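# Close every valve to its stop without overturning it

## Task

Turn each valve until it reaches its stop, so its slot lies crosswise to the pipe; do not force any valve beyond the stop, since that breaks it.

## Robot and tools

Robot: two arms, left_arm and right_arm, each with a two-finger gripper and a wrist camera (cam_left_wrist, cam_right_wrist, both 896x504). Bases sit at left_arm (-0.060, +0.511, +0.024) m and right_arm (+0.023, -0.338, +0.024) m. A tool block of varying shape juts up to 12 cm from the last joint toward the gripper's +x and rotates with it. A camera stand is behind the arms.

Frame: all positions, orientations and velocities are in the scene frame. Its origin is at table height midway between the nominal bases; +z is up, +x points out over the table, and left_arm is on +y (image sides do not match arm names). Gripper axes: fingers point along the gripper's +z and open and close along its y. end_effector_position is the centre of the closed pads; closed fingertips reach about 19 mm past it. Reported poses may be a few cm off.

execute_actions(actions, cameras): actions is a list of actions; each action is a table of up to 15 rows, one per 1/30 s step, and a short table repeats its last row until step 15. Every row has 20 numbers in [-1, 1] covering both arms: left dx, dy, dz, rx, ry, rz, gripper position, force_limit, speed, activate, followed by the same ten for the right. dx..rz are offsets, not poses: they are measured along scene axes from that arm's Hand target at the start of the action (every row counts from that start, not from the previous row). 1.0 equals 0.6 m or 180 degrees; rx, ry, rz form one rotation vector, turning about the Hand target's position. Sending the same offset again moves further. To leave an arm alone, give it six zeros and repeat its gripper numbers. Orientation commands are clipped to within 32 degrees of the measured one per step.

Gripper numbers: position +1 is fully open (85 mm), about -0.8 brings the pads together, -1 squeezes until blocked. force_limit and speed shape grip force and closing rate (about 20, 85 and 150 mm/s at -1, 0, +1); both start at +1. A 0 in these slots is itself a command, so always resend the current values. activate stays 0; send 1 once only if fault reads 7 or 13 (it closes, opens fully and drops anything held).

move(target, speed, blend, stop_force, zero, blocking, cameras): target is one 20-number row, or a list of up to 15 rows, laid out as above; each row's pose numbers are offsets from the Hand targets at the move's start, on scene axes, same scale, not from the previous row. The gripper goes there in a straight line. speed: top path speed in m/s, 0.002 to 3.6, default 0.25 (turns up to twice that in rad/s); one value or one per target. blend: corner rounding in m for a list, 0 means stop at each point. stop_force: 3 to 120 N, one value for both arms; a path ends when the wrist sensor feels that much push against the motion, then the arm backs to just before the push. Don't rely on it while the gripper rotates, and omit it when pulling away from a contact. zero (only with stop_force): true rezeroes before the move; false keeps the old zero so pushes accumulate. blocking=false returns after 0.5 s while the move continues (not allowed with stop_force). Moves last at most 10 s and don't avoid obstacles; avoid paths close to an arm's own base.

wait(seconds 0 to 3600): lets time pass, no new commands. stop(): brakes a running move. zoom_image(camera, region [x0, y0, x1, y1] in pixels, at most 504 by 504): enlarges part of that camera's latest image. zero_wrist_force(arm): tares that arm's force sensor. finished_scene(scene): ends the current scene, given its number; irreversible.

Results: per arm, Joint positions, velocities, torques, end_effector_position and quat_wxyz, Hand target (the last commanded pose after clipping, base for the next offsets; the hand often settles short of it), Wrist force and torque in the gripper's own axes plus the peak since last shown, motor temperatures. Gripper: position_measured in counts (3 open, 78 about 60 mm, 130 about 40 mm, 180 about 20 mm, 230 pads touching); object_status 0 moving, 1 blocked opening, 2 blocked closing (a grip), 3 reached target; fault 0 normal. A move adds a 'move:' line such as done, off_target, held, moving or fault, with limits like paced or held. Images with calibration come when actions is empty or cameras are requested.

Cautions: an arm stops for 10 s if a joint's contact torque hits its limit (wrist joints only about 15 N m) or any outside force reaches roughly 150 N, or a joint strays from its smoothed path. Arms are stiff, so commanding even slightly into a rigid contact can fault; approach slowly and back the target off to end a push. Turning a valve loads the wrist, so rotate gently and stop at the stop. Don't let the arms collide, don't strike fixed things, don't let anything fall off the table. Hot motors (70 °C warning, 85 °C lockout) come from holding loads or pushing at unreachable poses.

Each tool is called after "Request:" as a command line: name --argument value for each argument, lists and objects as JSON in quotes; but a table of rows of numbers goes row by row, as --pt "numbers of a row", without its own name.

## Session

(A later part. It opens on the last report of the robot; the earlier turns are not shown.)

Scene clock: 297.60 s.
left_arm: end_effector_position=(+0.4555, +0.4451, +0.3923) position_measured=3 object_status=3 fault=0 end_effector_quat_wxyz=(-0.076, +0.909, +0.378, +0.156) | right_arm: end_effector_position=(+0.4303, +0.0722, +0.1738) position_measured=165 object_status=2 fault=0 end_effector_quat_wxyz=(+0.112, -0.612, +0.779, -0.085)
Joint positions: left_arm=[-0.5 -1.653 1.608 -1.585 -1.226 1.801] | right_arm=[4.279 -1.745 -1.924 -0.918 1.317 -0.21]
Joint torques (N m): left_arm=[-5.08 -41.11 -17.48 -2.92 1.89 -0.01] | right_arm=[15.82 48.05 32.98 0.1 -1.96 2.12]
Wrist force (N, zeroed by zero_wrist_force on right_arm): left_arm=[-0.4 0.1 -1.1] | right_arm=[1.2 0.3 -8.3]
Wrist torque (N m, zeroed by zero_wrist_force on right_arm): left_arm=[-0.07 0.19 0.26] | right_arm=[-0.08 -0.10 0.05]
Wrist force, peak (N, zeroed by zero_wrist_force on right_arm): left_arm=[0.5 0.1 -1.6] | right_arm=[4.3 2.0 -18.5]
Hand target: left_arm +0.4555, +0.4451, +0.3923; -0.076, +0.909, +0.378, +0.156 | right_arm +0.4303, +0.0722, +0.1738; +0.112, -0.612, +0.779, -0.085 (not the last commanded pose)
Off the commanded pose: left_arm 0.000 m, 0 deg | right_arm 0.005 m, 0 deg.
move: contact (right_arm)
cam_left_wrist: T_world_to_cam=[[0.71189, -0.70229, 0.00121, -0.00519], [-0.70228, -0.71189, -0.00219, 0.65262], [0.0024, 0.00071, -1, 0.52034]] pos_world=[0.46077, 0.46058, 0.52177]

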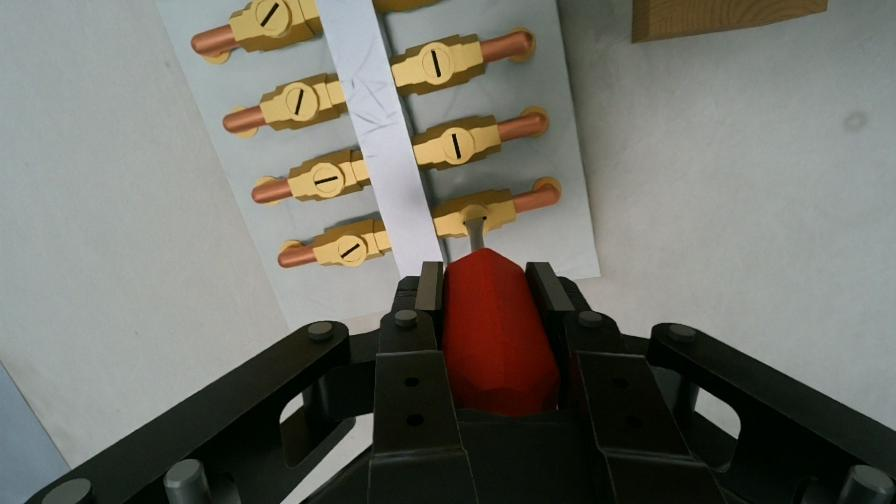

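Request:
move --target '[0,0,0,0,0,0,1,1,1,0,0.0023,0.0024,0.0004,0,0,0,-0.97,1,-1,0]' --speed 0.005 --stop_force 5 --cameras '["cam_left_wrist"]'

Request:
zoom_image --camera "cam_left_wrist" --region '[448, 200, 502, 242]'

Scene clock: 299.77 s.
left_arm: end_effector_position=(+0.4555, +0.4451, +0.3923) position_measured=3 object_status=3 fault=0 end_effector_quat_wxyz=(-0.076, +0.909, +0.378, +0.156) | right_arm: end_effector_position=(+0.4317, +0.0736, +0.1740) position_measured=165 object_status=2 fault=0 end_effector_quat_wxyz=(+0.112, -0.612, +0.779, -0.085)
Joint positions: left_arm=[-0.5 -1.653 1.608 -1.585 -1.226 1.801] | right_arm=[4.277 -1.749 -1.918 -0.919 1.317 -0.211]
Joint torques (N m): left_arm=[-4.99 -41.61 -17.72 -2.95 1.83 0.1] | right_arm=[-3.71 31.26 18.73 2.48 -0.78 -1.12]
Wrist force (N, zeroed by zero_wrist_force on right_arm): left_arm=[0.2 -0.1 -1.2] | right_arm=[8.0 0.8 -2.2]
Wrist torque (N m, zeroed by zero_wrist_force on right_arm): left_arm=[-0.11 0.11 0.26] | right_arm=[-0.14 0.33 0.07]
Wrist force, peak (N, zeroed by zero_wrist_force on right_arm): left_arm=[-0.2 0.2 -1.6] | right_arm=[1.2 0.0 -8.4]
Hand target: left_arm +0.4555, +0.4451, +0.3923; -0.076, +0.909, +0.378, +0.156 | right_arm +0.4317, +0.0736, +0.1740; +0.112, -0.612, +0.779, -0.085
Off the commanded pose: left_arm 0.000 m, 0 deg | right_arm 0.000 m, 0 deg.
move: contact (right_arm)
cam_left_wrist: T_world_to_cam=[[0.71189, -0.70229, 0.00121, -0.00519], [-0.70228, -0.71189, -0.00219, 0.65262], [0.0024, 0.00071, -1, 0.52034]] pos_world=[0.46077, 0.46058, 0.52177]

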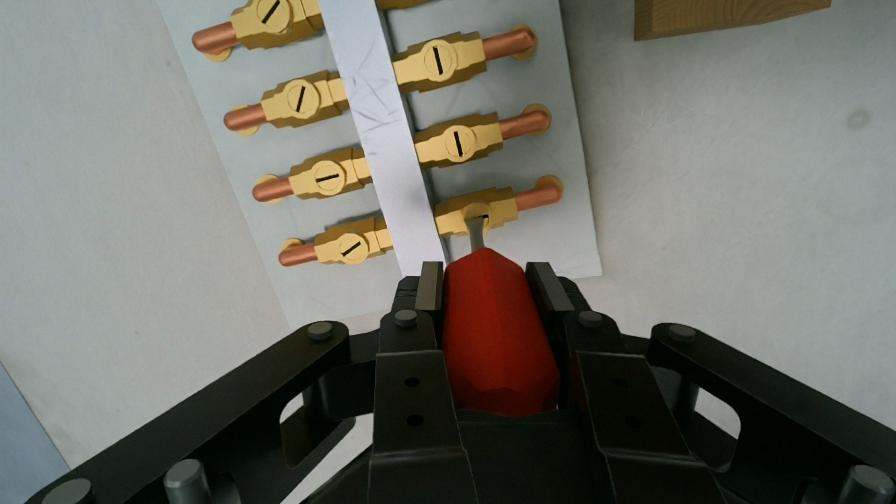

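Scaled by 9.333 from the camera's image (finer frame: 1280x720).

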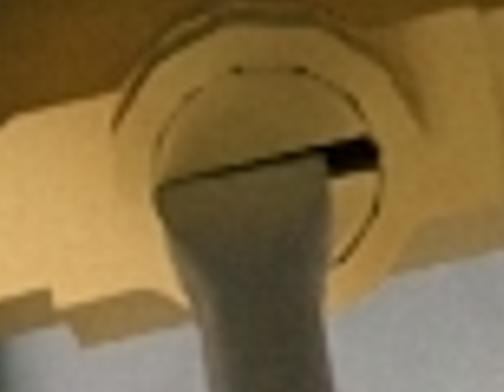

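Request:
move --target '[0,0,0,0,0,0,1,1,1,0,0.0020,-0.0004,-0.0090,0,0,0,-0.97,1,-1,0]' --speed 0.01 --stop_force 12 --cameras '["cam_left_wrist"]'

Request:
zoom_image --camera "cam_left_wrist" --region '[448, 200, 502, 242]'

Scene clock: 301.67 s.
left_arm: end_effector_position=(+0.4555, +0.4451, +0.3923) position_measured=3 object_status=3 fault=0 end_effector_quat_wxyz=(-0.076, +0.909, +0.378, +0.156) | right_arm: end_effector_position=(+0.4321, +0.0735, +0.1721) position_measured=165 object_status=2 fault=0 end_effector_quat_wxyz=(+0.113, -0.612, +0.779, -0.085)
Joint positions: left_arm=[-0.5 -1.653 1.608 -1.585 -1.226 1.801] | right_arm=[4.277 -1.752 -1.92 -0.913 1.317 -0.212]
Joint torques (N m): left_arm=[-5.06 -41.13 -17.96 -2.95 1.84 0.12] | right_arm=[15.14 48.62 36.24 1.31 -1.26 2.15]
Wrist force (N, zeroed by zero_wrist_force on right_arm): left_arm=[0.2 0.0 -1.2] | right_arm=[7.0 -2.1 -8.2]
Wrist torque (N m, zeroed by zero_wrist_force on right_arm): left_arm=[-0.08 0.10 0.27] | right_arm=[0.01 0.24 -0.05]
Wrist force, peak (N, zeroed by zero_wrist_force on right_arm): left_arm=[0.0 0.2 -1.7] | right_arm=[10.1 -0.5 -20.3]
Hand target: left_arm +0.4555, +0.4451, +0.3923; -0.076, +0.909, +0.378, +0.156 | right_arm +0.4321, +0.0735, +0.1721; +0.113, -0.612, +0.779, -0.085 (not the last commanded pose)
Off the commanded pose: left_arm 0.000 m, 0 deg | right_arm 0.004 m, 0 deg.
move: contact (right_arm)
cam_left_wrist: T_world_to_cam=[[0.71189, -0.70229, 0.00121, -0.00519], [-0.70228, -0.71189, -0.00219, 0.65262], [0.0024, 0.00071, -1, 0.52034]] pos_world=[0.46077, 0.46058, 0.52177]

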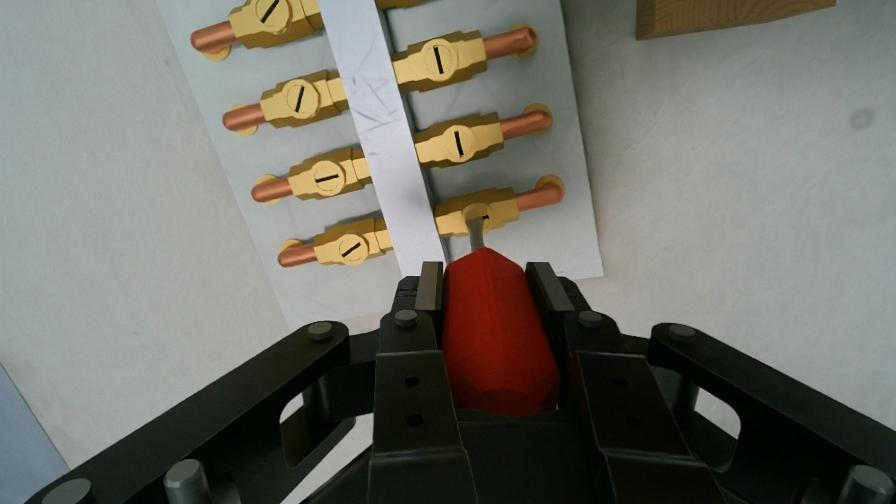

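Scaled by 9.333 from the camera's image (finer frame: 1280x720).

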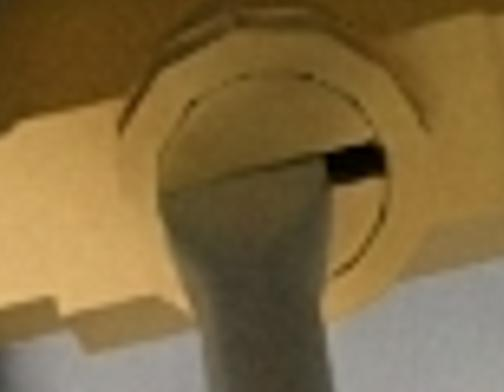

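Request:
move --pt "0 0 0 0 0 0 1 1 1 0 -0.002 0.0005 -0.0008 0 0 0 -0.97 1 -1 0" --pt "0 0 0 0 0 0 1 1 1 0 -0.0039 -0.0007 -0.0013 -0.139 -0.0028 0.4861 -0.97 1 -1 0" --speed 0.3

Request:
move --target '[0,0,0,0,0,0,1,1,1,0,0,0,0,-0.0046,-0.0001,0.016,-0.97,1,-1,0]' --speed 0.05 --cameras '["cam_left_wrist"]'

Request:
zoom_image --camera "cam_left_wrist" --region '[434, 190, 514, 260]'

Scene clock: 305.93 s.
left_arm: end_effector_position=(+0.4555, +0.4451, +0.3923) position_measured=3 object_status=3 fault=0 end_effector_quat_wxyz=(-0.076, +0.909, +0.378, +0.156) | right_arm: end_effector_position=(+0.4298, +0.0731, +0.1714) position_measured=165 object_status=2 fault=0 end_effector_quat_wxyz=(-0.020, +0.984, -0.109, +0.137)
Joint positions: left_arm=[-0.5 -1.653 1.608 -1.585 -1.226 1.801] | right_arm=[4.278 -1.748 -1.927 -0.909 1.323 -1.8]
Joint torques (N m): left_arm=[-5.4 -41.2 -18.02 -3.03 1.82 0.19] | right_arm=[-8.94 45.36 7.73 6.85 0.34 -2.5]
Wrist force (N, zeroed by zero_wrist_force on right_arm): left_arm=[0.3 0.1 -1.4] | right_arm=[-4.2 11.4 -12.6]
Wrist torque (N m, zeroed by zero_wrist_force on right_arm): left_arm=[-0.07 0.09 0.26] | right_arm=[-0.51 -0.65 0.83]
Wrist force, peak (N, zeroed by zero_wrist_force on right_arm): left_arm=[0.1 -0.1 -1.7] | right_arm=[-4.4 12.9 -12.3]
Hand target: left_arm +0.4555, +0.4451, +0.3923; -0.076, +0.909, +0.378, +0.156 | right_arm +0.4298, +0.0731, +0.1714; -0.020, +0.984, -0.109, +0.137
Off the commanded pose: left_arm 0.000 m, 0 deg | right_arm 0.000 m, 0 deg.
move: done

Scene clock: 306.77 s.
left_arm: end_effector_position=(+0.4555, +0.4451, +0.3923) position_measured=3 object_status=3 fault=0 end_effector_quat_wxyz=(-0.076, +0.909, +0.378, +0.156) | right_arm: end_effector_position=(+0.4298, +0.0731, +0.1713) position_measured=165 object_status=2 fault=0 end_effector_quat_wxyz=(-0.017, +0.987, -0.083, +0.138)
Joint positions: left_arm=[-0.5 -1.653 1.608 -1.585 -1.226 1.801] | right_arm=[4.278 -1.748 -1.927 -0.909 1.323 -1.852]
Joint torques (N m): left_arm=[-5.62 -40.77 -17.7 -2.98 1.82 0.23] | right_arm=[-11.52 28.71 38.33 3.04 1.33 1.35]
Wrist force (N, zeroed by zero_wrist_force on right_arm): left_arm=[0.0 -0.1 -1.4] | right_arm=[-5.0 12.0 -13.6]
Wrist torque (N m, zeroed by zero_wrist_force on right_arm): left_arm=[-0.10 0.14 0.26] | right_arm=[-0.56 -0.69 1.08]
Wrist force, peak (N, zeroed by zero_wrist_force on right_arm): left_arm=[0.1 -0.4 -1.6] | right_arm=[-5.0 12.7 -13.9]
Hand target: left_arm +0.4555, +0.4451, +0.3923; -0.076, +0.909, +0.378, +0.156 | right_arm +0.4298, +0.0731, +0.1714; -0.017, +0.987, -0.083, +0.138
Off the commanded pose: left_arm 0.000 m, 0 deg | right_arm 0.000 m, 0 deg.
move: done
cam_left_wrist: T_world_to_cam=[[0.71189, -0.70229, 0.00121, -0.00519], [-0.70228, -0.71189, -0.00219, 0.65262], [0.0024, 0.00071, -1, 0.52034]] pos_world=[0.46077, 0.46058, 0.52177]

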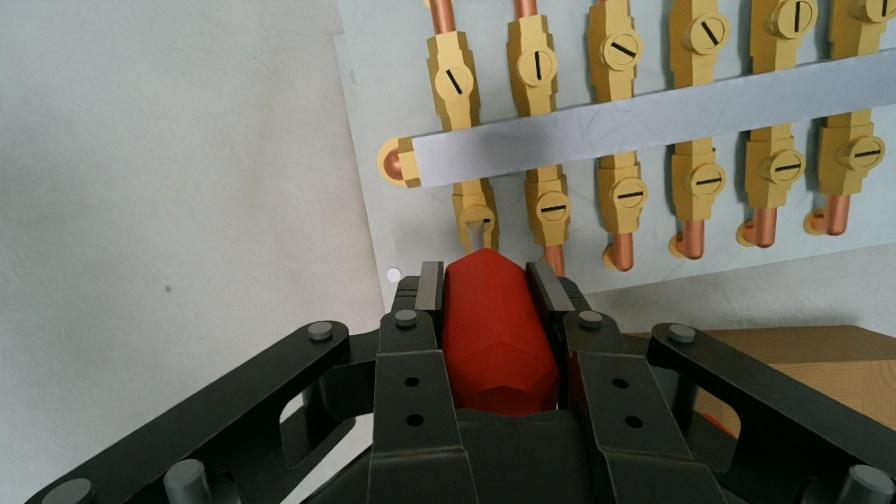

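Scaled by 6.300 from the camera's image (finer frame: 1280x720).

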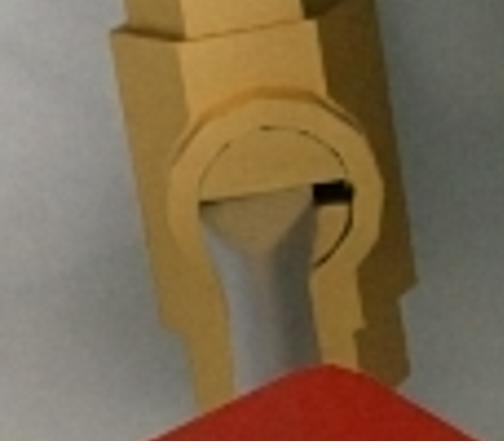

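Request:
move --target '[0,0,0,0,0,0,1,1,1,0,0,0,0,-0.0038,-0.0001,0.0134,-0.97,1,-1,0]' --speed 0.05 --cameras '["cam_left_wrist"]'

Request:
zoom_image --camera "cam_left_wrist" --region '[380, 0, 660, 160]'

Request:
zoom_image --camera "cam_left_wrist" --region '[640, 0, 896, 160]'

Scene clock: 308.30 s.
left_arm: end_effector_position=(+0.4555, +0.4451, +0.3923) position_measured=3 object_status=3 fault=0 end_effector_quat_wxyz=(-0.076, +0.909, +0.378, +0.156) | right_arm: end_effector_position=(+0.4298, +0.0731, +0.1714) position_measured=165 object_status=2 fault=0 end_effector_quat_wxyz=(-0.014, +0.988, -0.062, +0.138) end_effector_velocity=(+0.000, +0.000, -0.001) end_effector_angular_velocity=(+0.001, +0.001, -0.007)
Joint positions: left_arm=[-0.5 -1.653 1.608 -1.585 -1.226 1.801] | right_arm=[4.278 -1.748 -1.926 -0.909 1.323 -1.896]
Joint velocities: left_arm=[within noise] | right_arm=[0 -0.001 0 0 0 0.008]
Joint torques (N m): left_arm=[-5.95 -40.85 -17.94 -2.96 1.8 0.25] | right_arm=[-10.88 10.36 32.51 3.54 1.22 0.8]
Wrist force (N, zeroed by zero_wrist_force on right_arm): left_arm=[0.1 -0.2 -1.2] | right_arm=[-2.9 4.4 -9.5]
Wrist torque (N m, zeroed by zero_wrist_force on right_arm): left_arm=[-0.11 0.12 0.26] | right_arm=[-0.01 -0.51 1.92]
Wrist force, peak (N, zeroed by zero_wrist_force on right_arm): left_arm=[0.3 0.1 -1.6] | right_arm=[-5.0 11.9 -13.7]
Hand target: left_arm +0.4555, +0.4451, +0.3923; -0.076, +0.909, +0.378, +0.156 | right_arm +0.4298, +0.0731, +0.1714; -0.014, +0.988, -0.062, +0.138
Off the commanded pose: left_arm 0.000 m, 0 deg | right_arm 0.000 m, 0 deg.
move: done
cam_left_wrist: T_world_to_cam=[[0.71189, -0.70229, 0.00121, -0.00519], [-0.70228, -0.71189, -0.00219, 0.65262], [0.0024, 0.00071, -1, 0.52034]] pos_world=[0.46077, 0.46058, 0.52177]

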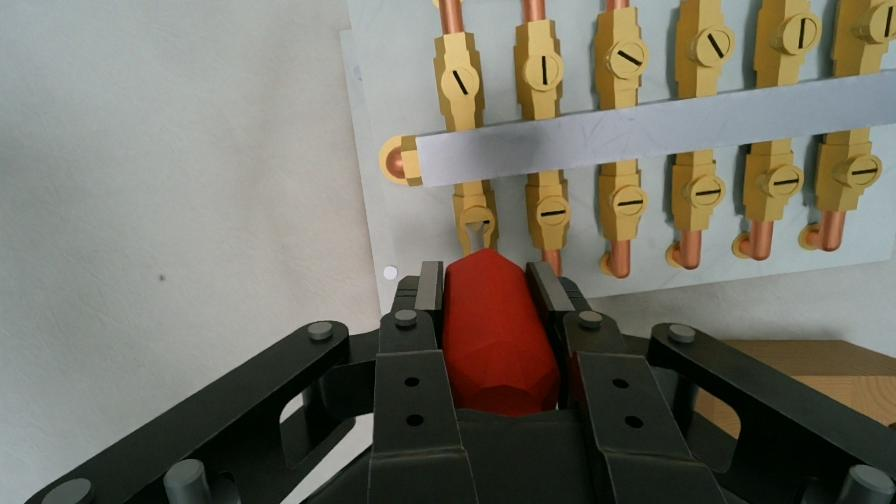

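Scaled by 1.800 from the camera's image (finer frame: 1280x720).

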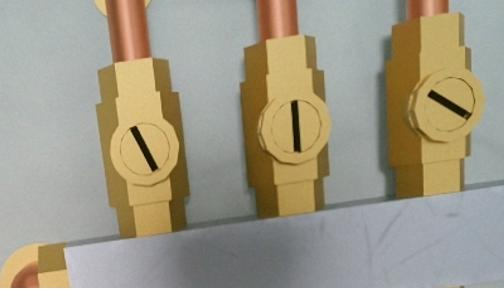

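Scaled by 1.969 from the camera's image (finer frame: 1280x720).

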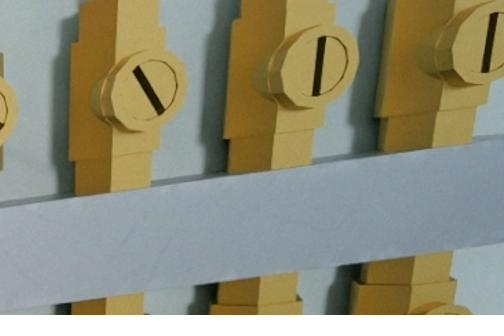

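Request:
move --pt "0 0 0 0 0 0 1 1 1 0 0 0 0 0.0038 0.0001 -0.0134 -0.97 1 -1 0" --pt "0 0 0 0 0 0 1 1 1 0 -0.0229 0 0.080 0.0038 0.0001 -0.0134 -0.97 1 -1 0" --pt "0 0 0 0 0 0 1 1 1 0 0.0937 0.0132 0.0893 0.1176 0.0024 -0.4113 -0.97 1 -1 0" --pt "0 0 0 0 0 0 1 1 1 0 0.0937 0.0132 0.0393 0.1176 0.0024 -0.4113 -0.97 1 -1 0" --pt "0 0 0 0 0 0 1 1 1 0 0.1025 0.0032 0.0403 0.1176 0.0024 -0.4113 -0.97 1 -1 0" --speed '[0.1,0.25,0.25,0.1,0.012]' --cameras '["cam_left_wrist"]'

Request:
zoom_image --camera "cam_left_wrist" --region '[448, 200, 502, 242]'

Scene clock: 316.27 s.
left_arm: end_effector_position=(+0.4555, +0.4451, +0.3923) position_measured=3 object_status=3 fault=0 end_effector_quat_wxyz=(-0.076, +0.909, +0.378, +0.156) | right_arm: end_effector_position=(+0.4914, +0.0749, +0.1956) position_measured=165 object_status=2 fault=0 end_effector_quat_wxyz=(-0.097, +0.735, -0.664, +0.102)
Joint positions: left_arm=[-0.5 -1.653 1.608 -1.585 -1.226 1.801] | right_arm=[4.179 -1.818 -1.776 -0.966 1.332 -0.652]
Joint torques (N m): left_arm=[-6.48 -41.24 -17.86 -3.28 1.73 0.4] | right_arm=[0.47 58.62 9.03 6.04 1.58 -0.81]
Wrist force (N, zeroed by zero_wrist_force on right_arm): left_arm=[0.0 0.0 -1.2] | right_arm=[0.8 1.0 0.9]
Wrist torque (N m, zeroed by zero_wrist_force on right_arm): left_arm=[-0.09 0.13 0.26] | right_arm=[0.16 -0.12 0.12]
Wrist force, peak (N, zeroed by zero_wrist_force on right_arm): left_arm=[0.0 0.1 -1.7] | right_arm=[1.0 -11.9 26.3]
Hand target: left_arm +0.4555, +0.4451, +0.3923; -0.076, +0.909, +0.378, +0.156 | right_arm +0.4913, +0.0750, +0.1955; -0.097, +0.735, -0.664, +0.102
Off the commanded pose: left_arm 0.000 m, 0 deg | right_arm 0.000 m, 0 deg.
move: done
cam_left_wrist: T_world_to_cam=[[0.71189, -0.70229, 0.00121, -0.00519], [-0.70228, -0.71189, -0.00219, 0.65262], [0.0024, 0.00071, -1, 0.52034]] pos_world=[0.46077, 0.46058, 0.52177]

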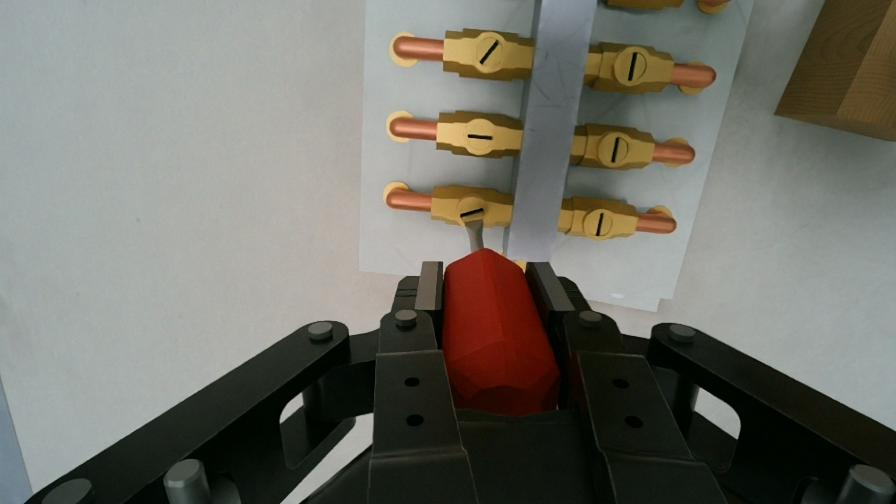

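Scaled by 9.333 from the camera's image (finer frame: 1280x720).

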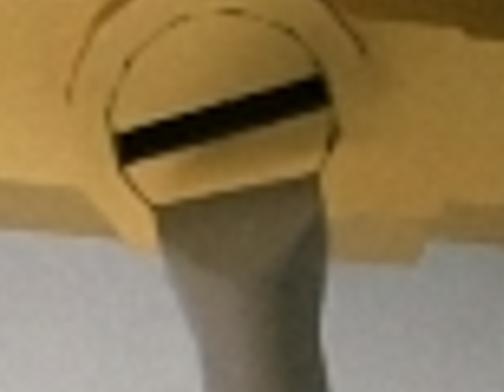

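Request:
move --target '[0,0,0,0,0,0,1,1,1,0,0.0020,-0.0045,0.0004,-0.0053,-0.0001,0.0187,-0.97,1,-1,0]' --speed 0.01 --cameras '["cam_left_wrist"]'

Request:
zoom_image --camera "cam_left_wrist" --region '[448, 200, 502, 242]'

Scene clock: 320.47 s.
left_arm: end_effector_position=(+0.4555, +0.4451, +0.3923) position_measured=3 object_status=3 fault=0 end_effector_quat_wxyz=(-0.076, +0.909, +0.378, +0.156) | right_arm: end_effector_position=(+0.4925, +0.0723, +0.1958) position_measured=165 object_status=2 fault=0 end_effector_quat_wxyz=(-0.094, +0.755, -0.641, +0.105)
Joint positions: left_arm=[-0.5 -1.653 1.608 -1.585 -1.226 1.801] | right_arm=[4.175 -1.816 -1.779 -0.964 1.333 -0.718]
Joint torques (N m): left_arm=[-6.06 -41.52 -18.31 -3.09 1.81 0.47] | right_arm=[-11.7 58.66 8.67 6.27 1.93 -0.57]
Wrist force (N, zeroed by zero_wrist_force on right_arm): left_arm=[0.0 -0.1 -1.2] | right_arm=[0.9 1.2 1.1]
Wrist torque (N m, zeroed by zero_wrist_force on right_arm): left_arm=[-0.09 0.13 0.27] | right_arm=[0.18 -0.13 0.11]
Wrist force, peak (N, zeroed by zero_wrist_force on right_arm): left_arm=[0.0 0.1 -1.7] | right_arm=[1.5 1.4 1.3]
Hand target: left_arm +0.4555, +0.4451, +0.3923; -0.076, +0.909, +0.378, +0.156 | right_arm +0.4925, +0.0723, +0.1958; -0.094, +0.755, -0.641, +0.105
Off the commanded pose: left_arm 0.000 m, 0 deg | right_arm 0.000 m, 0 deg.
move: done
cam_left_wrist: T_world_to_cam=[[0.71189, -0.70229, 0.00121, -0.00519], [-0.70228, -0.71189, -0.00219, 0.65262], [0.0024, 0.00071, -1, 0.52034]] pos_world=[0.46077, 0.46058, 0.52177]

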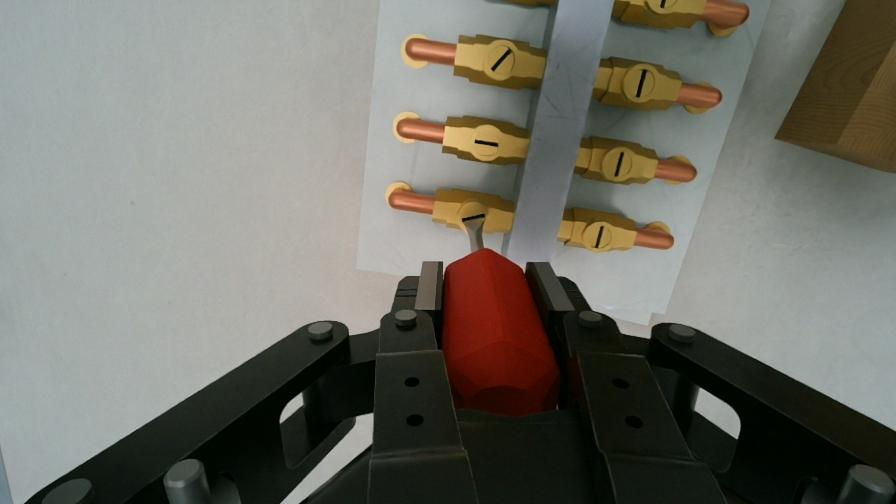

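Scaled by 9.333 from the camera's image (finer frame: 1280x720).

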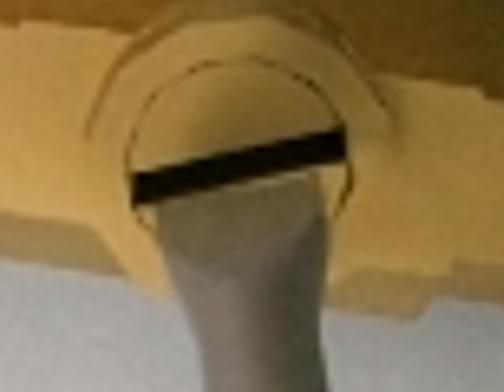

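Request:
move --target '[0,0,0,0,0,0,1,1,1,0,0.0046,0,-0.0160,0,0,0,-0.97,1,-1,0]' --speed 0.01 --stop_force 5

Request:
move --target '[0,0,0,0,0,0,1,1,1,0,0.0033,-0.0038,0.0010,0,0,0,-0.97,1,-1,0]' --speed 0.005 --stop_force 5 --cameras '["cam_left_wrist"]'

Request:
zoom_image --camera "cam_left_wrist" --region '[448, 200, 502, 242]'

Scene clock: 323.17 s.
left_arm: end_effector_position=(+0.4555, +0.4451, +0.3923) position_measured=3 object_status=3 fault=0 end_effector_quat_wxyz=(-0.076, +0.909, +0.378, +0.156) | right_arm: end_effector_position=(+0.4938, +0.0723, +0.1911) position_measured=165 object_status=2 fault=0 end_effector_quat_wxyz=(-0.094, +0.755, -0.641, +0.105)
Joint positions: left_arm=[-0.5 -1.653 1.608 -1.585 -1.226 1.801] | right_arm=[4.173 -1.823 -1.784 -0.952 1.333 -0.72]
Joint torques (N m): left_arm=[-6.56 -41.42 -18.29 -3.18 1.75 0.57] | right_arm=[15.85 53.35 34.25 0.51 -3.06 2.15]
Wrist force (N, zeroed by zero_wrist_force on right_arm): left_arm=[-0.1 0.1 -1.4] | right_arm=[2.1 1.6 -6.8]
Wrist torque (N m, zeroed by zero_wrist_force on right_arm): left_arm=[-0.06 0.15 0.26] | right_arm=[0.15 -0.08 0.11]
Wrist force, peak (N, zeroed by zero_wrist_force on right_arm): left_arm=[0.2 -0.1 -1.7] | right_arm=[4.1 6.0 -17.1]
Hand target: left_arm +0.4555, +0.4451, +0.3923; -0.076, +0.909, +0.378, +0.156 | right_arm +0.4938, +0.0723, +0.1911; -0.094, +0.755, -0.641, +0.105 (not the last commanded pose)
Off the commanded pose: left_arm 0.000 m, 0 deg | right_arm 0.005 m, 0 deg.
move: contact (right_arm)

Scene clock: 324.47 s.
left_arm: end_effector_position=(+0.4555, +0.4451, +0.3923) position_measured=3 object_status=3 fault=0 end_effector_quat_wxyz=(-0.076, +0.909, +0.378, +0.156) | right_arm: end_effector_position=(+0.4947, +0.0713, +0.1914) position_measured=165 object_status=2 fault=0 end_effector_quat_wxyz=(-0.094, +0.755, -0.641, +0.105)
Joint positions: left_arm=[-0.5 -1.653 1.608 -1.585 -1.226 1.801] | right_arm=[4.171 -1.822 -1.783 -0.952 1.333 -0.722]
Joint torques (N m): left_arm=[-6.08 -40.79 -18.2 -3.16 1.73 0.65] | right_arm=[13.72 37.59 37.27 1.32 -4.75 2.13]
Wrist force (N, zeroed by zero_wrist_force on right_arm): left_arm=[-0.3 0.1 -1.3] | right_arm=[-2.8 2.0 2.5]
Wrist torque (N m, zeroed by zero_wrist_force on right_arm): left_arm=[-0.06 0.19 0.27] | right_arm=[0.09 -0.39 0.10]
Wrist force, peak (N, zeroed by zero_wrist_force on right_arm): left_arm=[0.4 0.3 -1.5] | right_arm=[-0.2 4.2 -5.6]
Hand target: left_arm +0.4555, +0.4451, +0.3923; -0.076, +0.909, +0.378, +0.156 | right_arm +0.4947, +0.0713, +0.1913; -0.094, +0.755, -0.641, +0.105 (not the last commanded pose)
Off the commanded pose: left_arm 0.000 m, 0 deg | right_arm 0.002 m, 0 deg.
move: contact (right_arm)
cam_left_wrist: T_world_to_cam=[[0.71189, -0.70229, 0.00121, -0.00519], [-0.70228, -0.71189, -0.00219, 0.65262], [0.0024, 0.00071, -1, 0.52034]] pos_world=[0.46077, 0.46058, 0.52177]

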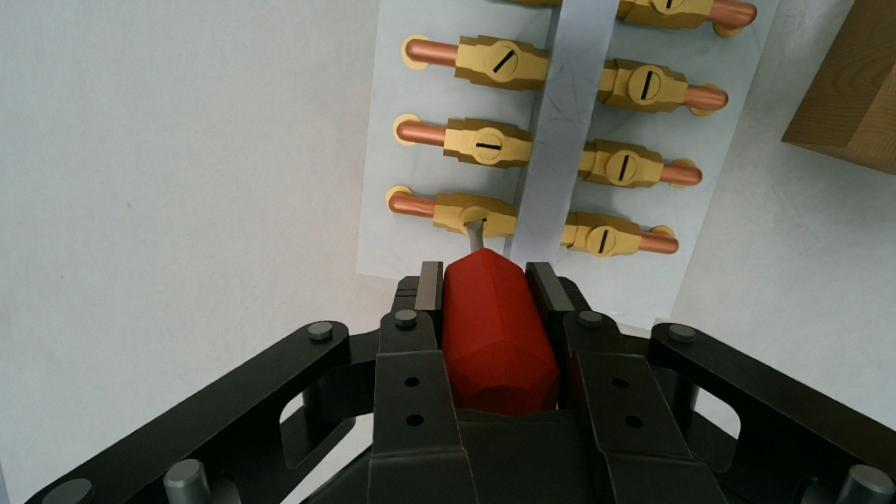

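Scaled by 9.333 from the camera's image (finer frame: 1280x720).

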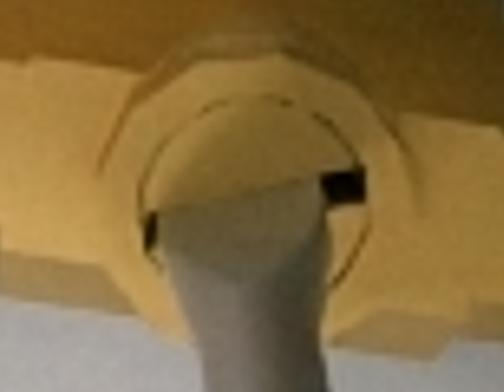

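Request:
move --target '[0,0,0,0,0,0,1,1,1,0,0.0026,0.0003,-0.0090,0,0,0,-0.97,1,-1,0]' --speed 0.01 --stop_force 12 --cameras '["cam_left_wrist"]'

Request:
zoom_image --camera "cam_left_wrist" --region '[448, 200, 502, 242]'

Scene clock: 326.73 s.
left_arm: end_effector_position=(+0.4555, +0.4451, +0.3923) position_measured=3 object_status=3 fault=0 end_effector_quat_wxyz=(-0.076, +0.909, +0.378, +0.156) | right_arm: end_effector_position=(+0.4955, +0.0715, +0.1888) position_measured=165 object_status=2 fault=0 end_effector_quat_wxyz=(-0.094, +0.755, -0.641, +0.105)
Joint positions: left_arm=[-0.5 -1.653 1.608 -1.585 -1.226 1.801] | right_arm=[4.17 -1.826 -1.785 -0.946 1.333 -0.723]
Joint torques (N m): left_arm=[-6.6 -41.38 -18.26 -3.27 1.76 0.64] | right_arm=[13.51 51.95 33.56 0.24 -0.04 1.94]
Wrist force (N, zeroed by zero_wrist_force on right_arm): left_arm=[-0.1 0.1 -1.4] | right_arm=[-0.3 4.2 -9.6]
Wrist torque (N m, zeroed by zero_wrist_force on right_arm): left_arm=[-0.07 0.14 0.26] | right_arm=[-0.04 -0.23 0.10]
Wrist force, peak (N, zeroed by zero_wrist_force on right_arm): left_arm=[0.1 0.0 -1.7] | right_arm=[1.6 8.5 -20.3]
Hand target: left_arm +0.4555, +0.4451, +0.3923; -0.076, +0.909, +0.378, +0.156 | right_arm +0.4955, +0.0715, +0.1889; -0.094, +0.755, -0.641, +0.105 (not the last commanded pose)
Off the commanded pose: left_arm 0.000 m, 0 deg | right_arm 0.003 m, 0 deg.
move: contact (right_arm)
cam_left_wrist: T_world_to_cam=[[0.71189, -0.70229, 0.00121, -0.00519], [-0.70228, -0.71189, -0.00219, 0.65262], [0.0024, 0.00071, -1, 0.52034]] pos_world=[0.46077, 0.46058, 0.52177]

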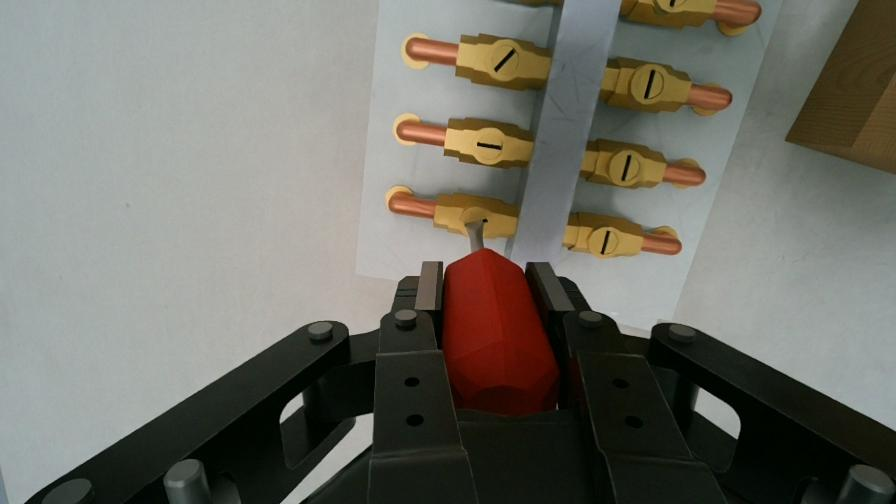

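Scaled by 9.333 from the camera's image (finer frame: 1280x720).

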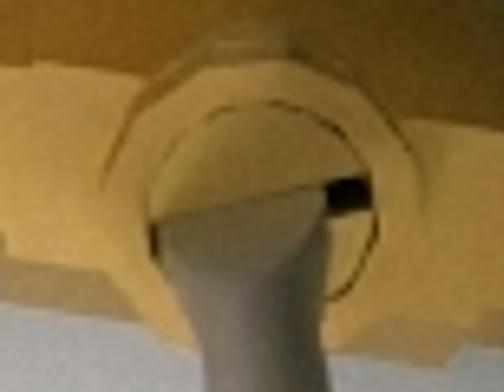

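Request:
move --pt "0 0 0 0 0 0 1 1 1 0 -0.0015 -0.0002 -0.0006 0 0 0 -0.97 1 -1 0" --pt "0 0 0 0 0 0 1 1 1 0 -0.0028 -0.0014 -0.0008 -0.1031 -0.0021 0.3606 -0.97 1 -1 0" --speed 0.3

Request:
move --target '[0,0,0,0,0,0,1,1,1,0,0,0,0,-0.0061,-0.0001,0.0214,-0.97,1,-1,0]' --speed 0.05 --cameras '["cam_left_wrist"]'

Request:
zoom_image --camera "cam_left_wrist" --region '[434, 190, 514, 260]'

Scene clock: 330.63 s.
left_arm: end_effector_position=(+0.4555, +0.4451, +0.3923) position_measured=3 object_status=3 fault=0 end_effector_quat_wxyz=(-0.076, +0.909, +0.378, +0.156) | right_arm: end_effector_position=(+0.4938, +0.0707, +0.1884) position_measured=165 object_status=2 fault=0 end_effector_quat_wxyz=(-0.021, +0.984, -0.113, +0.137)
Joint positions: left_arm=[-0.5 -1.653 1.608 -1.585 -1.226 1.801] | right_arm=[4.169 -1.823 -1.79 -0.943 1.339 -1.902]
Joint torques (N m): left_arm=[-6.26 -41.37 -18.97 -3.34 1.68 0.67] | right_arm=[-11.85 54.25 4.66 3.79 0.99 -2.06]
Wrist force (N, zeroed by zero_wrist_force on right_arm): left_arm=[-0.2 0.0 -1.6] | right_arm=[3.1 -1.9 -4.3]
Wrist torque (N m, zeroed by zero_wrist_force on right_arm): left_arm=[-0.08 0.16 0.27] | right_arm=[0.71 -0.07 0.28]
Wrist force, peak (N, zeroed by zero_wrist_force on right_arm): left_arm=[0.0 0.1 -1.9] | right_arm=[-0.3 4.1 -9.6]
Hand target: left_arm +0.4555, +0.4451, +0.3923; -0.076, +0.909, +0.378, +0.156 | right_arm +0.4938, +0.0707, +0.1884; -0.021, +0.984, -0.113, +0.137
Off the commanded pose: left_arm 0.000 m, 0 deg | right_arm 0.000 m, 0 deg.
move: done

Scene clock: 331.63 s.
left_arm: end_effector_position=(+0.4555, +0.4451, +0.3923) position_measured=3 object_status=3 fault=0 end_effector_quat_wxyz=(-0.076, +0.909, +0.378, +0.156) | right_arm: end_effector_position=(+0.4938, +0.0707, +0.1884) position_measured=165 object_status=2 fault=0 end_effector_quat_wxyz=(-0.016, +0.987, -0.079, +0.138) end_effector_velocity=(+0.000, +0.000, +0.001) end_effector_angular_velocity=(+0.002, -0.001, -0.005)
Joint positions: left_arm=[-0.5 -1.653 1.608 -1.585 -1.226 1.801] | right_arm=[4.169 -1.823 -1.79 -0.944 1.339 -1.972]
Joint velocities: left_arm=[within noise] | right_arm=[0 0.001 0 0 0 0.005]
Joint torques (N m): left_arm=[-6.49 -41.24 -18.44 -3.22 1.73 0.62] | right_arm=[-13.18 33.46 33.15 -1.06 1.95 1.65]
Wrist force (N, zeroed by zero_wrist_force on right_arm): left_arm=[0.4 0.1 -1.3] | right_arm=[3.5 -2.4 -2.5]
Wrist torque (N m, zeroed by zero_wrist_force on right_arm): left_arm=[-0.07 0.08 0.27] | right_arm=[0.69 -0.07 0.62]
Wrist force, peak (N, zeroed by zero_wrist_force on right_arm): left_arm=[0.2 -0.1 -1.6] | right_arm=[3.2 -1.8 -5.7]
Hand target: left_arm +0.4555, +0.4451, +0.3923; -0.076, +0.909, +0.378, +0.156 | right_arm +0.4938, +0.0707, +0.1884; -0.016, +0.987, -0.079, +0.138
Off the commanded pose: left_arm 0.000 m, 0 deg | right_arm 0.000 m, 0 deg.
move: done
cam_left_wrist: T_world_to_cam=[[0.71189, -0.70229, 0.00121, -0.00519], [-0.70228, -0.71189, -0.00219, 0.65262], [0.0024, 0.00071, -1, 0.52034]] pos_world=[0.46077, 0.46058, 0.52177]

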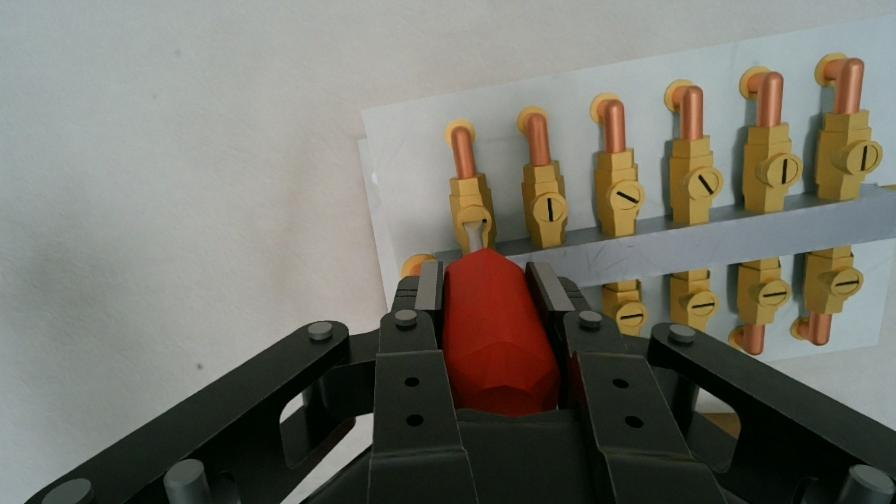

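Scaled by 6.300 from the camera's image (finer frame: 1280x720).

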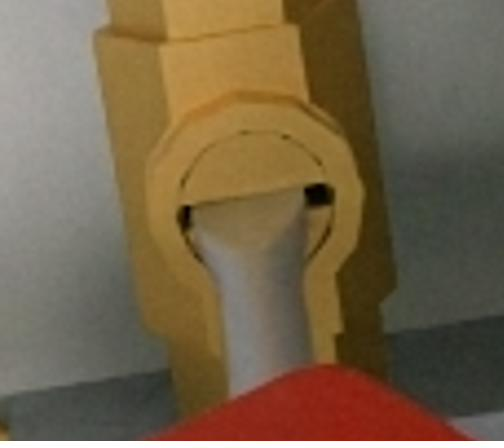

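Request:
move --target '[0,0,0,0,0,0,1,1,1,0,0,0,0,-0.0043,-0.0001,0.0150,-0.97,1,-1,0]' --speed 0.05

Scene clock: 332.90 s.
left_arm: end_effector_position=(+0.4555, +0.4451, +0.3923) position_measured=3 object_status=3 fault=0 end_effector_quat_wxyz=(-0.076, +0.909, +0.378, +0.156) | right_arm: end_effector_position=(+0.4938, +0.0707, +0.1884) position_measured=165 object_status=2 fault=0 end_effector_quat_wxyz=(-0.013, +0.989, -0.054, +0.138) end_effector_velocity=(+0.000, +0.000, +0.000) end_effector_angular_velocity=(+0.002, +0.001, -0.006)
Joint positions: left_arm=[-0.5 -1.653 1.608 -1.585 -1.226 1.801] | right_arm=[4.169 -1.823 -1.79 -0.944 1.339 -2.021]
Joint velocities: left_arm=[within noise] | right_arm=[0 0 0 0 0.001 0.006]
Joint torques (N m): left_arm=[-6.36 -41.13 -18.5 -3.35 1.64 0.58] | right_arm=[-10.21 13.18 30.93 -1.2 2.06 0.48]
Wrist force (N, zeroed by zero_wrist_force on right_arm): left_arm=[0.1 -0.2 -1.3] | right_arm=[4.5 -3.4 -2.9]
Wrist torque (N m, zeroed by zero_wrist_force on right_arm): left_arm=[-0.11 0.11 0.26] | right_arm=[0.68 -0.08 2.24]
Wrist force, peak (N, zeroed by zero_wrist_force on right_arm): left_arm=[0.0 0.0 -1.7] | right_arm=[4.7 -3.5 -2.7]
Hand target: left_arm +0.4555, +0.4451, +0.3923; -0.076, +0.909, +0.378, +0.156 | right_arm +0.4938, +0.0707, +0.1884; -0.013, +0.989, -0.055, +0.138
Off the commanded pose: left_arm 0.000 m, 0 deg | right_arm 0.000 m, 0 deg.
move: done

Request:
move --pt "0 0 0 0 0 0 1 1 1 0 0 0 0 0.0038 0.0001 -0.0134 -0.97 1 -1 0" --pt "0 0 0 0 0 0 1 1 1 0 -0.0055 0 0.0192 0.0038 0.0001 -0.0134 -0.97 1 -1 0" --pt "0 0 0 0 0 0 1 1 1 0 -0.0068 -0.0503 0.0135 0.1487 0.003 -0.5198 -0.97 1 -1 0" --pt "0 0 0 0 0 0 1 1 1 0 0.0015 -0.0608 0.0105 0.1487 0.003 -0.5198 -0.97 1 -1 0" --speed '[0.1,0.25,0.3,0.012]' --cameras '["cam_left_wrist"]'

Request:
zoom_image --camera "cam_left_wrist" --region '[448, 200, 502, 242]'

Scene clock: 339.60 s.
left_arm: end_effector_position=(+0.4555, +0.4451, +0.3923) position_measured=3 object_status=3 fault=0 end_effector_quat_wxyz=(-0.076, +0.909, +0.378, +0.156) | right_arm: end_effector_position=(+0.4948, +0.0341, +0.1946) position_measured=165 object_status=2 fault=0 end_effector_quat_wxyz=(+0.113, -0.612, +0.778, -0.085)
Joint positions: left_arm=[-0.5 -1.653 1.608 -1.585 -1.226 1.801] | right_arm=[4.135 -1.762 -1.852 -0.936 1.337 -0.357]
Joint torques (N m): left_arm=[-6.97 -41.25 -18.23 -3.35 1.57 0.72] | right_arm=[2.35 14.76 10.68 5.17 1.61 -0.69]
Wrist force (N, zeroed by zero_wrist_force on right_arm): left_arm=[-0.1 0.3 -1.4] | right_arm=[3.0 0.1 0.5]
Wrist torque (N m, zeroed by zero_wrist_force on right_arm): left_arm=[-0.04 0.14 0.27] | right_arm=[0.01 -0.42 0.09]
Wrist force, peak (N, zeroed by zero_wrist_force on right_arm): left_arm=[0.5 -0.1 -1.7] | right_arm=[7.4 -19.9 46.6]
Hand target: left_arm +0.4555, +0.4451, +0.3923; -0.076, +0.909, +0.378, +0.156 | right_arm +0.4947, +0.0342, +0.1947; +0.113, -0.612, +0.778, -0.085
Off the commanded pose: left_arm 0.000 m, 0 deg | right_arm 0.000 m, 0 deg.
move: done
cam_left_wrist: T_world_to_cam=[[0.71189, -0.70229, 0.00121, -0.00519], [-0.70228, -0.71189, -0.00219, 0.65262], [0.0024, 0.00071, -1, 0.52034]] pos_world=[0.46077, 0.46058, 0.52177]

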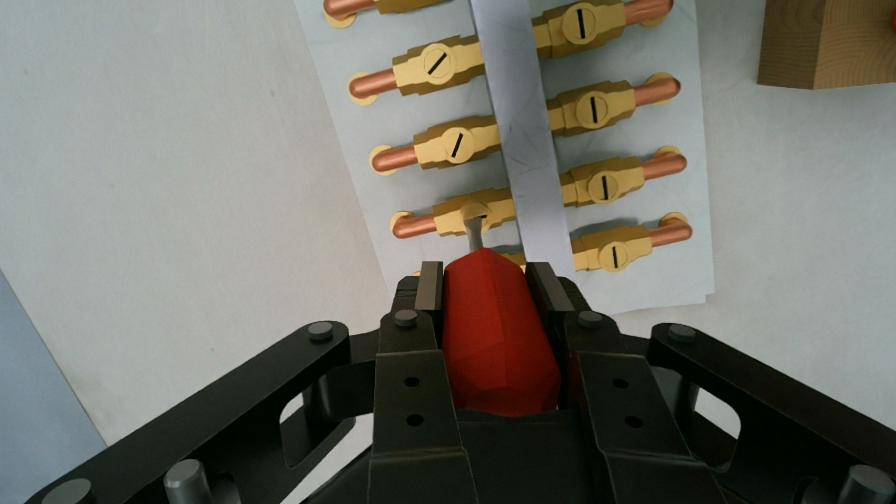

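Scaled by 9.333 from the camera's image (finer frame: 1280x720).

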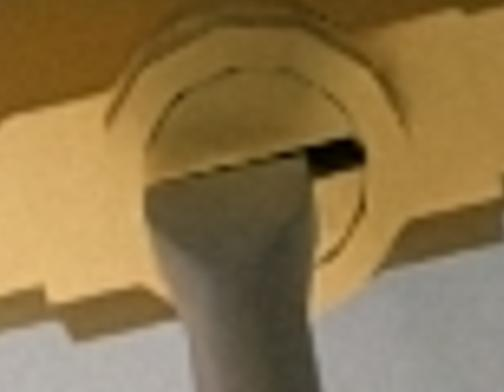

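Request:
move --pt "0 0 0 0 0 0 1 1 1 0 -0.009 0.0125 -0.0015 0 0 0 -0.97 1 -1 0" --pt "0 0 0 0 0 0 1 1 1 0 -0.0017 0.0033 -0.0005 0 0 0 -0.97 1 -1 0" --speed '[0.03,0.012]' --cameras '["cam_left_wrist"]'

Request:
zoom_image --camera "cam_left_wrist" --region '[448, 200, 502, 242]'

Scene clock: 341.93 s.
left_arm: end_effector_position=(+0.4555, +0.4451, +0.3923) position_measured=3 object_status=3 fault=0 end_effector_quat_wxyz=(-0.076, +0.909, +0.378, +0.156) | right_arm: end_effector_position=(+0.4937, +0.0361, +0.1944) position_measured=165 object_status=2 fault=0 end_effector_quat_wxyz=(+0.113, -0.612, +0.778, -0.085)
Joint positions: left_arm=[-0.5 -1.653 1.608 -1.585 -1.226 1.801] | right_arm=[4.139 -1.764 -1.851 -0.936 1.337 -0.353]
Joint torques (N m): left_arm=[-7.66 -41.08 -18.76 -3.37 1.5 0.68] | right_arm=[1.52 54.17 8.61 5.86 1.66 -0.06]
Wrist force (N, zeroed by zero_wrist_force on right_arm): left_arm=[0.1 -0.1 -1.4] | right_arm=[2.8 0.2 0.5]
Wrist torque (N m, zeroed by zero_wrist_force on right_arm): left_arm=[-0.10 0.12 0.26] | right_arm=[0.03 -0.38 -0.03]
Wrist force, peak (N, zeroed by zero_wrist_force on right_arm): left_arm=[0.1 0.0 -1.7] | right_arm=[4.3 -1.4 1.0]
Hand target: left_arm +0.4555, +0.4451, +0.3923; -0.076, +0.909, +0.378, +0.156 | right_arm +0.4937, +0.0362, +0.1944; +0.113, -0.612, +0.778, -0.085
Off the commanded pose: left_arm 0.000 m, 0 deg | right_arm 0.000 m, 0 deg.
move: done
cam_left_wrist: T_world_to_cam=[[0.71189, -0.70229, 0.00121, -0.00519], [-0.70228, -0.71189, -0.00219, 0.65262], [0.0024, 0.00071, -1, 0.52034]] pos_world=[0.46077, 0.46058, 0.52177]

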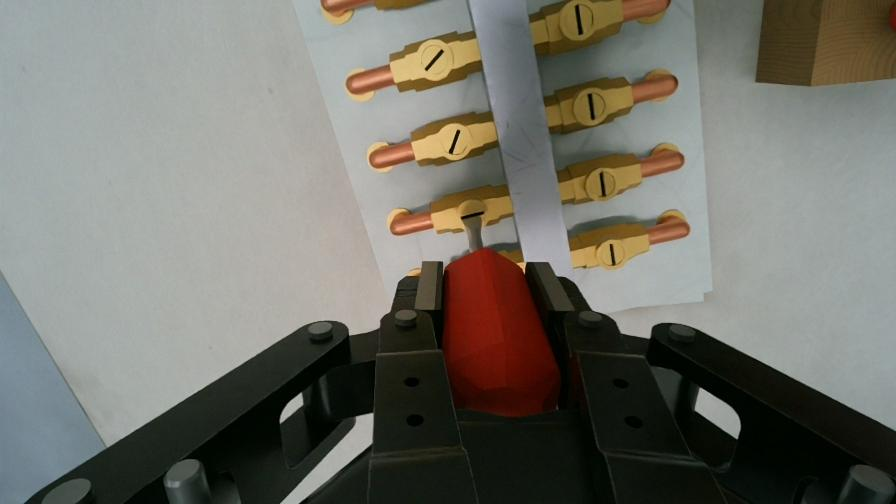

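Scaled by 9.333 from the camera's image (finer frame: 1280x720).

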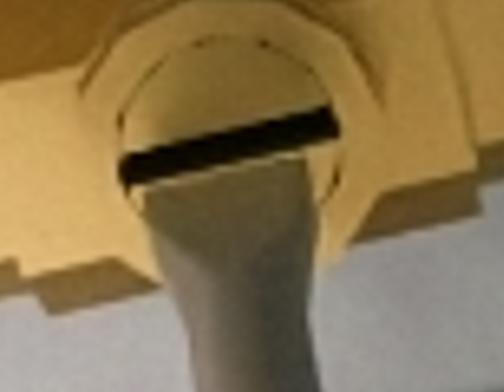

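Request:
move --target '[0,0,0,0,0,0,1,1,1,0,0.0046,0,-0.0160,0,0,0,-0.97,1,-1,0]' --speed 0.01 --stop_force 5

Request:
move --target '[0,0,0,0,0,0,1,1,1,0,0.0041,-0.0052,0.0011,0,0,0,-0.97,1,-1,0]' --speed 0.005 --stop_force 5 --cameras '["cam_left_wrist"]'

Request:
zoom_image --camera "cam_left_wrist" --region '[448, 200, 502, 242]'

Scene clock: 344.67 s.
left_arm: end_effector_position=(+0.4555, +0.4451, +0.3923) position_measured=3 object_status=3 fault=0 end_effector_quat_wxyz=(-0.076, +0.909, +0.378, +0.156) | right_arm: end_effector_position=(+0.4947, +0.0362, +0.1909) position_measured=165 object_status=2 fault=0 end_effector_quat_wxyz=(+0.113, -0.612, +0.778, -0.085)
Joint positions: left_arm=[-0.5 -1.653 1.608 -1.585 -1.226 1.801] | right_arm=[4.137 -1.769 -1.854 -0.927 1.337 -0.355]
Joint torques (N m): left_arm=[-7 -41.23 -18.93 -3.48 1.49 0.53] | right_arm=[14.68 49.9 34.62 0.33 -2.98 2.11]
Wrist force (N, zeroed by zero_wrist_force on right_arm): left_arm=[-0.2 0.3 -1.1] | right_arm=[3.7 -0.5 -7.4]
Wrist torque (N m, zeroed by zero_wrist_force on right_arm): left_arm=[-0.04 0.16 0.26] | right_arm=[0.05 -0.36 -0.03]
Wrist force, peak (N, zeroed by zero_wrist_force on right_arm): left_arm=[0.0 0.1 -1.7] | right_arm=[6.0 1.5 -17.2]
Hand target: left_arm +0.4555, +0.4451, +0.3923; -0.076, +0.909, +0.378, +0.156 | right_arm +0.4947, +0.0362, +0.1909; +0.113, -0.612, +0.778, -0.085 (not the last commanded pose)
Off the commanded pose: left_arm 0.000 m, 0 deg | right_arm 0.006 m, 0 deg.
move: contact (right_arm)

Scene clock: 346.23 s.
left_arm: end_effector_position=(+0.4555, +0.4451, +0.3923) position_measured=3 object_status=3 fault=0 end_effector_quat_wxyz=(-0.076, +0.909, +0.378, +0.156) | right_arm: end_effector_position=(+0.4961, +0.0344, +0.1913) position_measured=165 object_status=2 fault=0 end_effector_quat_wxyz=(+0.113, -0.612, +0.778, -0.085)
Joint positions: left_arm=[-0.5 -1.653 1.608 -1.585 -1.226 1.801] | right_arm=[4.133 -1.769 -1.854 -0.927 1.338 -0.359]
Joint torques (N m): left_arm=[-7.2 -41.11 -18.7 -3.39 1.57 0.6] | right_arm=[14.2 38.44 26.24 2.15 -4.66 2.02]
Wrist force (N, zeroed by zero_wrist_force on right_arm): left_arm=[0.4 -0.1 -1.4] | right_arm=[1.1 2.7 -0.6]
Wrist torque (N m, zeroed by zero_wrist_force on right_arm): left_arm=[-0.10 0.08 0.27] | right_arm=[-0.26 -0.50 0.10]
Wrist force, peak (N, zeroed by zero_wrist_force on right_arm): left_arm=[-0.1 -0.3 -1.7] | right_arm=[3.4 -0.8 -7.5]
Hand target: left_arm +0.4555, +0.4451, +0.3923; -0.076, +0.909, +0.378, +0.156 | right_arm +0.4961, +0.0344, +0.1913; +0.113, -0.612, +0.778, -0.085 (not the last commanded pose)
Off the commanded pose: left_arm 0.000 m, 0 deg | right_arm 0.002 m, 0 deg.
move: contact (right_arm)
cam_left_wrist: T_world_to_cam=[[0.71189, -0.70229, 0.00121, -0.00519], [-0.70228, -0.71189, -0.00219, 0.65262], [0.0024, 0.00071, -1, 0.52034]] pos_world=[0.46077, 0.46058, 0.52177]

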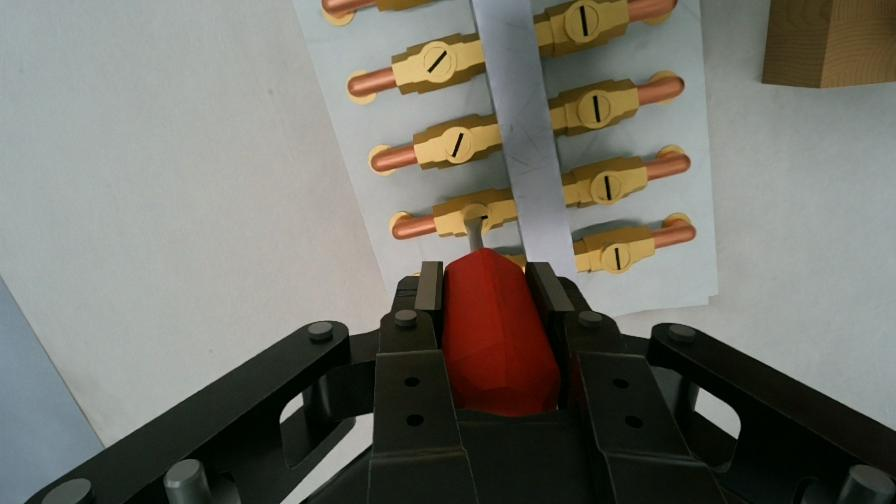

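Scaled by 9.333 from the camera's image (finer frame: 1280x720).

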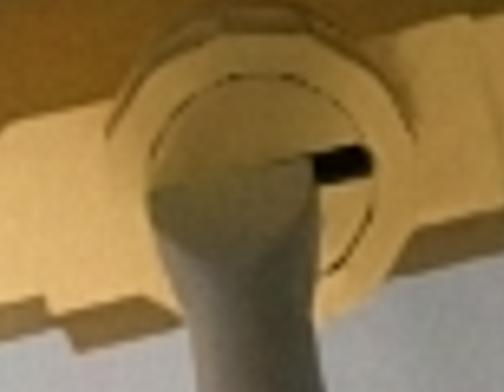

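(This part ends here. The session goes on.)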